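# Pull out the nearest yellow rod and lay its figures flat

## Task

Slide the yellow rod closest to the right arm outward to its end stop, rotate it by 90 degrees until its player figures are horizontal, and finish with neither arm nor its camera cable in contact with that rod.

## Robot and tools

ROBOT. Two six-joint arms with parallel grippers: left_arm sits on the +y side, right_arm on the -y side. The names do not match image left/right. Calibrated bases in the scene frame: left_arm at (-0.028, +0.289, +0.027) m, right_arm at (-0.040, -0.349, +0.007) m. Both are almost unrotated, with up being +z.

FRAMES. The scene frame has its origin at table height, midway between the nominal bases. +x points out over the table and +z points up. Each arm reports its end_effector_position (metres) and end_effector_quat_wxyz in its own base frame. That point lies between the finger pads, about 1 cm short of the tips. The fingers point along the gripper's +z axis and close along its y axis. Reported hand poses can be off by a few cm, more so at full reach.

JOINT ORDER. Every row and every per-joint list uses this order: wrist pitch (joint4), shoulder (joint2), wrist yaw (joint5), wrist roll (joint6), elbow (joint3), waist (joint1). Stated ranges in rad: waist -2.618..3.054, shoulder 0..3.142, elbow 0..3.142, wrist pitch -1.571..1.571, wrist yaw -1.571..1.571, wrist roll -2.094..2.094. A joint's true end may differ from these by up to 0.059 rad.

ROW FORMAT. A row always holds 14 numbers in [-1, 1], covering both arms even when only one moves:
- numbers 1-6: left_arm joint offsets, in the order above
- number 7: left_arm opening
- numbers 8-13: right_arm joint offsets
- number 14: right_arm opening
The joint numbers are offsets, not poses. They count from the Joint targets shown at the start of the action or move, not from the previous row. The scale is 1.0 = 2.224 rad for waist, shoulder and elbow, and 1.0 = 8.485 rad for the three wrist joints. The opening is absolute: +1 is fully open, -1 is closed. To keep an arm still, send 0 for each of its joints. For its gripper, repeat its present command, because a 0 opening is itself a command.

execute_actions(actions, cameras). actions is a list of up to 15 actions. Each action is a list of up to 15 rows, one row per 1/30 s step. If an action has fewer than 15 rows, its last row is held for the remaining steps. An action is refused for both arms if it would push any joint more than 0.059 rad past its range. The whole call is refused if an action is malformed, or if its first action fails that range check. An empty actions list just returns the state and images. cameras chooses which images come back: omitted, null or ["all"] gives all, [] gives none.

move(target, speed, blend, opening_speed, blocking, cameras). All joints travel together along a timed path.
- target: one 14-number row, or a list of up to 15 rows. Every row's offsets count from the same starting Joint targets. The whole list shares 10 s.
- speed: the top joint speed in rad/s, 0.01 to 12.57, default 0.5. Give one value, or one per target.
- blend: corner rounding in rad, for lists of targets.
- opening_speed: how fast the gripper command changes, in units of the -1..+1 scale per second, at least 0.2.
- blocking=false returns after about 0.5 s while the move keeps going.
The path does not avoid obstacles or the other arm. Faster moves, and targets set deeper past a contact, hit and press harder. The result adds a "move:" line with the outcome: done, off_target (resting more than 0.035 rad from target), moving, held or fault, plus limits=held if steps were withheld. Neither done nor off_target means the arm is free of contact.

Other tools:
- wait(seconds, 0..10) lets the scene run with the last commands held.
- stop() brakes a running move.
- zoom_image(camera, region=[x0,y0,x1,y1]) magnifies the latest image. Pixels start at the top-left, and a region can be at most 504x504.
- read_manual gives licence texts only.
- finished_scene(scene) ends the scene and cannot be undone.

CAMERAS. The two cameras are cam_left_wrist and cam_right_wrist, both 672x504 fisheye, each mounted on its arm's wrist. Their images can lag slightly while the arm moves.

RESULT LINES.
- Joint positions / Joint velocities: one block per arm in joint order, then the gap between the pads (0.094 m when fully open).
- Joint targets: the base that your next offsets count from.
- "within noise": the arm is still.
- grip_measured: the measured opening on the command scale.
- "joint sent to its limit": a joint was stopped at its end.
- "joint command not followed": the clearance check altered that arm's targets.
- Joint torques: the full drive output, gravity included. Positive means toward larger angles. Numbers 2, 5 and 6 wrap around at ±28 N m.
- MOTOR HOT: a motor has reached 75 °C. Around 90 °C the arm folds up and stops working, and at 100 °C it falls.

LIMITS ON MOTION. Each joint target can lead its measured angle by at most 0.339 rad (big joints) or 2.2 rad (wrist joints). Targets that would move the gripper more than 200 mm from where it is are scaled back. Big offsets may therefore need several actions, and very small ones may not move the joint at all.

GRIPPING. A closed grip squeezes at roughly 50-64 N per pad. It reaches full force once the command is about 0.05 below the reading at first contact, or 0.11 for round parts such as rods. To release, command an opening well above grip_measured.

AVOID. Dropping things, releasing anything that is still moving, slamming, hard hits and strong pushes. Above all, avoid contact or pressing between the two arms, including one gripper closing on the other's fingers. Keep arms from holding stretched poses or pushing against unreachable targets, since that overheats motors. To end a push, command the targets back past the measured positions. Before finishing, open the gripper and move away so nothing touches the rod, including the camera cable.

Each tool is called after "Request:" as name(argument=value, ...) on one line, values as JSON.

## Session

Request:
execute_actions(actions=[])

Scene clock: 0.00 s.
left_arm: end_effector_position=(+0.4127, +0.0165, +0.1264) grip_measured=+1.000 end_effector_quat_wxyz=(+0.618, -0.002, +0.786, +0.007) | right_arm: end_effector_position=(+0.3903, -0.0463, +0.1052) grip_measured=+1.000 end_effector_quat_wxyz=(+0.587, +0.098, +0.798, -0.097)
Joint names: [wrist pitch, shoulder, wrist yaw, wrist roll, elbow, waist]
Joint positions: left_arm=[0.901 1.55 0.039 0.018 0.411 0.054 0.094] | right_arm=[0.871 1.537 0.276 0.046 0.357 0.003 0.094]
Joint velocities: within noise
Joint torques (N m): no reading
Heat: left arm: 41 °C; right arm: 38 °C.
Joint targets: left_arm=[0.889 1.548 0.039 0.019 0.413 0.054] | right_arm=[0.861 1.534 0.277 0.048 0.360 0.003]
Tool commands: left_gripper/opening=+1.0 right_gripper/opening=+1.0
camera_calibration:
cam_left_wrist: T_world_to_cam=[[-0.0177666, -0.985889, 0.166453, -0.00796993], [-0.580802, -0.125334, -0.804339, 0.378982], [0.813851, -0.110967, -0.570379, -0.140833], [0, 0, 0, 1]] pos_world=[0.334589, 0.0240143, 0.225829]
cam_right_wrist: T_world_to_cam=[[-0.259, -0.939853, 0.222701, 0.0247898], [-0.669431, 0.00846419, -0.742826, 0.372487], [0.696262, -0.341475, -0.631359, -0.103415], [0, 0, 0, 1]] pos_world=[0.327779, -0.0151678, 0.20588]

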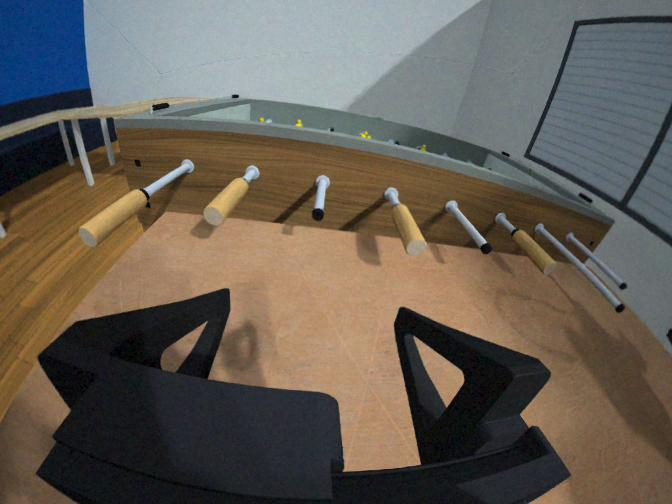

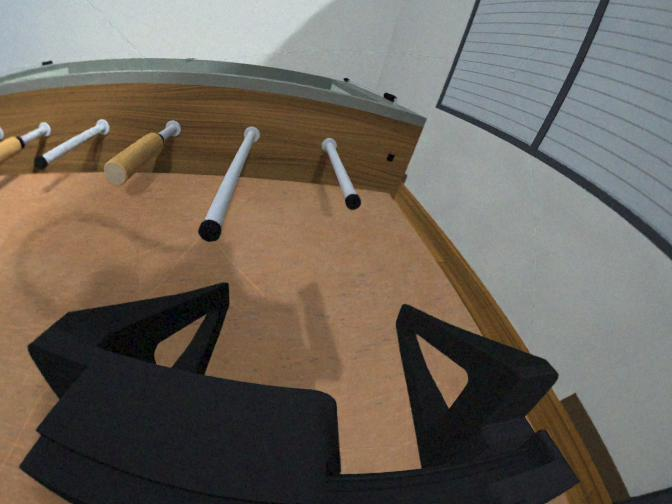

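Request:
move(target=[[0,0,0,0,0,0,1,0.04,0.0971,0.0086,-0.0057,0.063,0.0886,1],[0,0,0,0,0,0,1,0.0506,0.4033,0.023,-0.0057,0.339,0.1884,1]], speed=[1.2,0.9], blend=0.1, cameras=["cam_right_wrist"])

Scene clock: 14.53 s.
left_arm: end_effector_position=(+0.4127, +0.0165, +0.1264) grip_measured=+1.000 end_effector_quat_wxyz=(+0.618, -0.002, +0.786, +0.007) | right_arm: end_effector_position=(+0.5481, +0.1592, +0.0623) grip_measured=+1.000 end_effector_quat_wxyz=(+0.694, +0.012, +0.719, -0.022)
Joint names: [wrist pitch, shoulder, wrist yaw, wrist roll, elbow, waist]
Joint positions: left_arm=[0.901 1.55 0.039 0.018 0.411 0.054 0.094] | right_arm=[1.281 2.415 0.471 0.002 1.094 0.423 0.094]
Joint velocities: within noise
Joint torques (N m): left_arm=[1.85 -6.82 -0.01 0.01 5.63 -0.06] | right_arm=[1.71 -9.43 0.04 -0.03 5.9 -0.05]
Heat: left arm: 41 °C; right arm: 39 °C.
Joint targets: left_arm=[0.889 1.548 0.039 0.019 0.413 0.054] | right_arm=[1.290 2.431 0.473 -0.001 1.114 0.422]
move: done
camera_calibration:
cam_right_wrist: T_world_to_cam=[[-0.0891396, -0.976657, 0.195438, 0.182833], [-0.437806, -0.137827, -0.888442, 0.34989], [0.89464, -0.164759, -0.4153, -0.320463], [0, 0, 0, 1]] pos_world=[0.456181, 0.17399, 0.142036]
Images, in order (width x height): cam_right_wrist 672x504.

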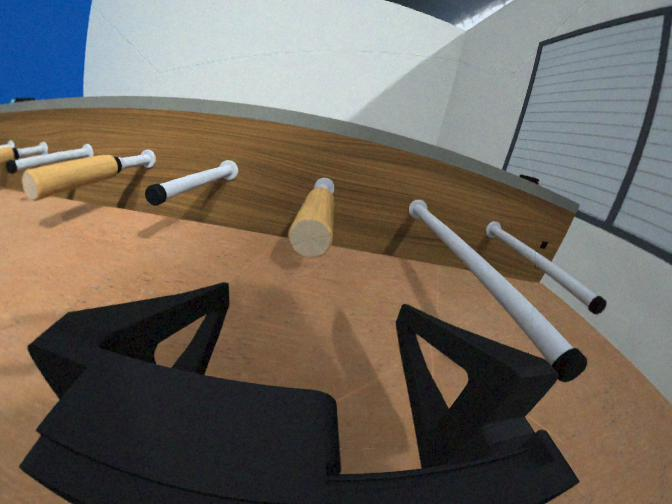

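Request:
move(target=[[0,0,0,0,0,0,1,-0.0206,0.0522,-0.002,0,0.1281,-0.0139,1],[0,0,0,0,0,0,1,-0.041,0.112,-0.0074,0,0.2671,-0.0344,1]], speed=0.6, cameras=["cam_right_wrist"])

Scene clock: 29.10 s.
left_arm: end_effector_position=(+0.4127, +0.0165, +0.1264) grip_measured=+1.000 end_effector_quat_wxyz=(+0.618, -0.002, +0.786, +0.007) | right_arm: end_effector_position=(+0.6578, +0.1629, +0.0713) grip_measured=+1.000 end_effector_quat_wxyz=(+0.702, +0.026, +0.711, -0.028)
Joint names: [wrist pitch, shoulder, wrist yaw, wrist roll, elbow, waist]
Joint positions: left_arm=[0.901 1.55 0.039 0.018 0.411 0.054 0.094] | right_arm=[0.954 2.652 0.426 0.002 1.683 0.35 0.094]
Joint velocities: within noise
Joint torques (N m): left_arm=[1.85 -6.82 -0.01 0.02 5.64 -0.02] | right_arm=[1.59 -11.18 -0.16 -0.03 7.87 -0.36]
Heat: left arm: 41 °C; right arm: 41 °C.
Joint targets: left_arm=[0.889 1.548 0.039 0.019 0.413 0.054] | right_arm=[0.942 2.680 0.410 -0.001 1.708 0.346]
move: done
camera_calibration:
cam_right_wrist: T_world_to_cam=[[-0.121004, -0.9757, 0.182667, 0.216215], [-0.420965, -0.116213, -0.899601, 0.392669], [0.89897, -0.185752, -0.396674, -0.415029], [0, 0, 0, 1]] pos_world=[0.564562, 0.179502, 0.149119]
Images, in order (width x height): cam_right_wrist 672x504.

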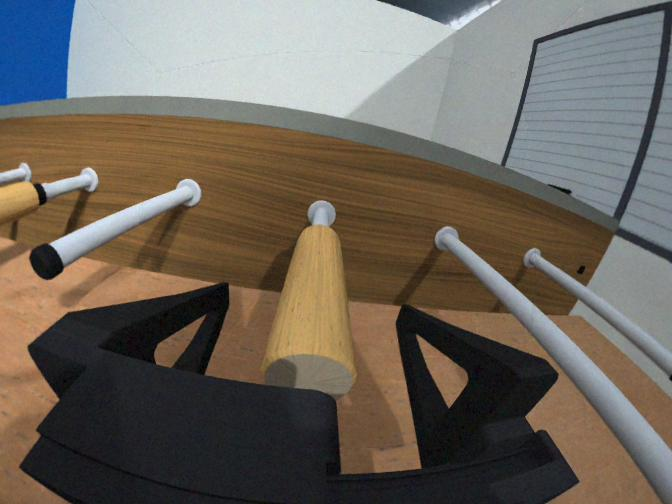

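Request:
move(target=[0,0,0,0,0,0,1,0,0,0,0,0,0,-0.7], opening_speed=1.2, cameras=[])

Request:
move(target=[[0,0,0,0,0,0,1,0,0,0,-0.1875,0,0,-0.7],[0,0,0,0,0,0,1,0.0303,-0.0881,0.0143,-0.1875,-0.1902,0.0384,-0.7],[0,0,0,0,0,0,1,0.038,-0.107,0.0617,-0.1875,-0.2383,0.1067,-0.7],[0,0,0,0,0,0,1,0.0419,-0.1171,0.0913,-0.1875,-0.2635,0.1524,-0.7],[0,0,0,0,0,0,1,0.0579,-0.1512,0.1057,-0.1875,-0.3585,0.2071,-0.7]], speed=[1.0,0.4,0.45,0.25,0.25])

Scene clock: 45.90 s.
left_arm: end_effector_position=(+0.4127, +0.0165, +0.1264) grip_measured=+1.000 end_effector_quat_wxyz=(+0.618, -0.002, +0.786, +0.007) | right_arm: end_effector_position=(+0.6580, +0.1634, +0.0711) grip_measured=-0.309 end_effector_quat_wxyz=(+0.701, +0.024, +0.712, -0.028)
Joint names: [wrist pitch, shoulder, wrist yaw, wrist roll, elbow, waist]
Joint positions: left_arm=[0.901 1.55 0.039 0.018 0.411 0.054 0.094] | right_arm=[0.952 2.652 0.423 0.001 1.684 0.35 0.032]
Joint velocities: within noise
Joint torques (N m): left_arm=[1.85 -6.79 -0.02 0.02 5.65 -0.05] | right_arm=[1.59 -11.18 -0.09 -0.02 7.82 -0.36]
Heat: left arm: 41 °C; right arm: 43 °C.
Joint targets: left_arm=[0.889 1.548 0.039 0.019 0.413 0.054] | right_arm=[0.942 2.680 0.410 -0.001 1.708 0.346]
move: done
No camera images: "cameras" was empty.

Scene clock: 52.03 s.
left_arm: end_effector_position=(+0.4127, +0.0165, +0.1264) grip_measured=+1.000 end_effector_quat_wxyz=(+0.618, -0.002, +0.786, +0.007) | right_arm: end_effector_position=(+0.4806, +0.1748, +0.0718) grip_measured=-0.310 end_effector_quat_wxyz=(+0.385, -0.406, +0.583, -0.589)
Joint names: [wrist pitch, shoulder, wrist yaw, wrist roll, elbow, waist]
Joint positions: left_arm=[0.901 1.55 0.039 0.018 0.411 0.054 0.094] | right_arm=[1.319 2.386 1.034 -1.583 1.047 0.651 0.032]
Joint velocities: within noise
Joint torques (N m): left_arm=[1.86 -6.8 -0.02 0.02 5.61 -0.05] | right_arm=[2.48 -13.68 3.03 -0.09 -6.31 13.89]
Heat: left arm: 41 °C; right arm: 44 °C.
Joint targets: left_arm=[0.889 1.548 0.039 0.019 0.413 0.054] | right_arm=[1.434 2.344 1.307 -1.592 0.911 0.807]
move: off_target (right_arm); right_arm: the wrist yaw is farthest, 0.272 rad from its target
camera_calibration:
cam_left_wrist: T_world_to_cam=[[-0.0177666, -0.985889, 0.166453, -0.00796993], [-0.580802, -0.125334, -0.804339, 0.378982], [0.813851, -0.110967, -0.570379, -0.140833], [0, 0, 0, 1]] pos_world=[0.334589, 0.0240143, 0.225829]
cam_right_wrist: T_world_to_cam=[[0.0411434, 0.20651, 0.977579, -0.135369], [-0.705257, -0.687059, 0.174821, 0.47915], [0.707757, -0.696637, 0.117374, -0.108966], [0, 0, 0, 1]] pos_world=[0.420615, 0.28125, 0.0613581]

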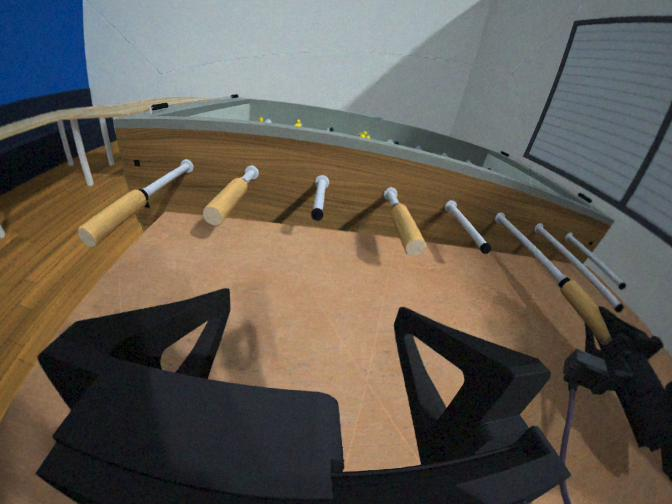

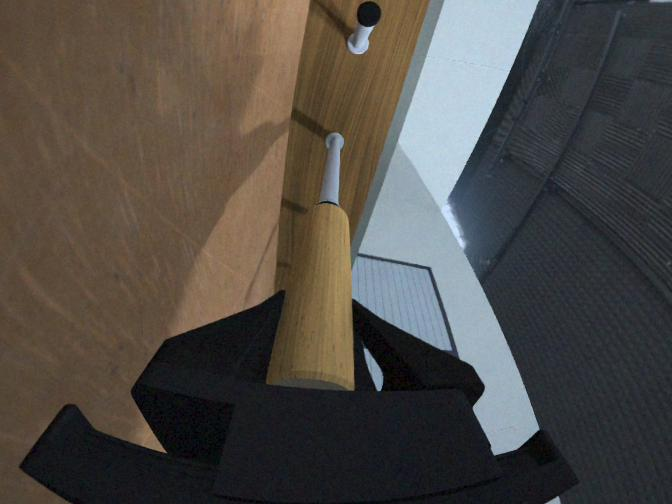

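Request:
move(target=[[0,0,0,0,0,0,1,-0.0136,0.0189,-0.0322,0,0.0612,-0.0701,-0.7],[0,0,0,0,0,0,1,-0.0136,0.0189,-0.0322,0,0.0612,-0.0701,0.3],[0,0,0,0,0,0,1,0.0024,-0.0076,-0.0064,0,-0.0171,0.0283,0.3]], speed=0.6, opening_speed=1.5)

Scene clock: 69.57 s.
left_arm: end_effector_position=(+0.4127, +0.0165, +0.1264) grip_measured=+1.000 end_effector_quat_wxyz=(+0.618, -0.002, +0.786, +0.007) | right_arm: end_effector_position=(+0.3967, +0.2148, +0.0625) grip_measured=+0.298 end_effector_quat_wxyz=(+0.375, -0.425, +0.573, -0.592)
Joint names: [wrist pitch, shoulder, wrist yaw, wrist roll, elbow, waist]
Joint positions: left_arm=[0.901 1.55 0.039 0.018 0.411 0.054 0.094] | right_arm=[1.408 2.349 1.243 -1.593 0.886 0.877 0.061]
Joint velocities: within noise
Joint torques (N m): left_arm=[1.86 -6.8 0 0 5.65 -0.05] | right_arm=[1.76 -11.07 0.18 0.02 2.32 -0.66]
Heat: left arm: 41 °C; right arm: 44 °C.
Joint targets: left_arm=[0.889 1.548 0.039 0.019 0.413 0.054] | right_arm=[1.454 2.327 1.252 -1.591 0.873 0.870]
move: off_target (right_arm); right_arm: the wrist pitch is farthest, 0.046 rad from its target
camera_calibration:
cam_left_wrist: T_world_to_cam=[[-0.0177666, -0.985889, 0.166453, -0.00796993], [-0.580802, -0.125334, -0.804339, 0.378982], [0.813851, -0.110967, -0.570379, -0.140833], [0, 0, 0, 1]] pos_world=[0.334589, 0.0240143, 0.225829]
cam_right_wrist: T_world_to_cam=[[0.0597771, 0.245101, 0.967653, -0.146128], [-0.6887, -0.691586, 0.217719, 0.440811], [0.722578, -0.679437, 0.12746, -0.0308845], [0, 0, 0, 1]] pos_world=[0.334638, 0.319691, 0.0493648]

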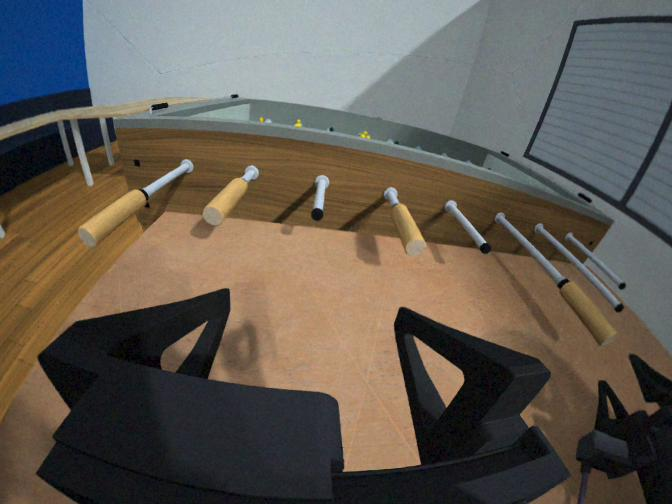

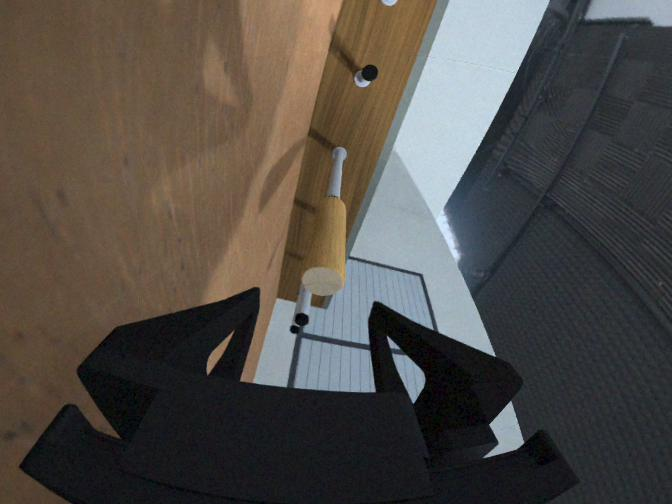

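Request:
finished_scene(scene=3)

The scene is finished: the task was done.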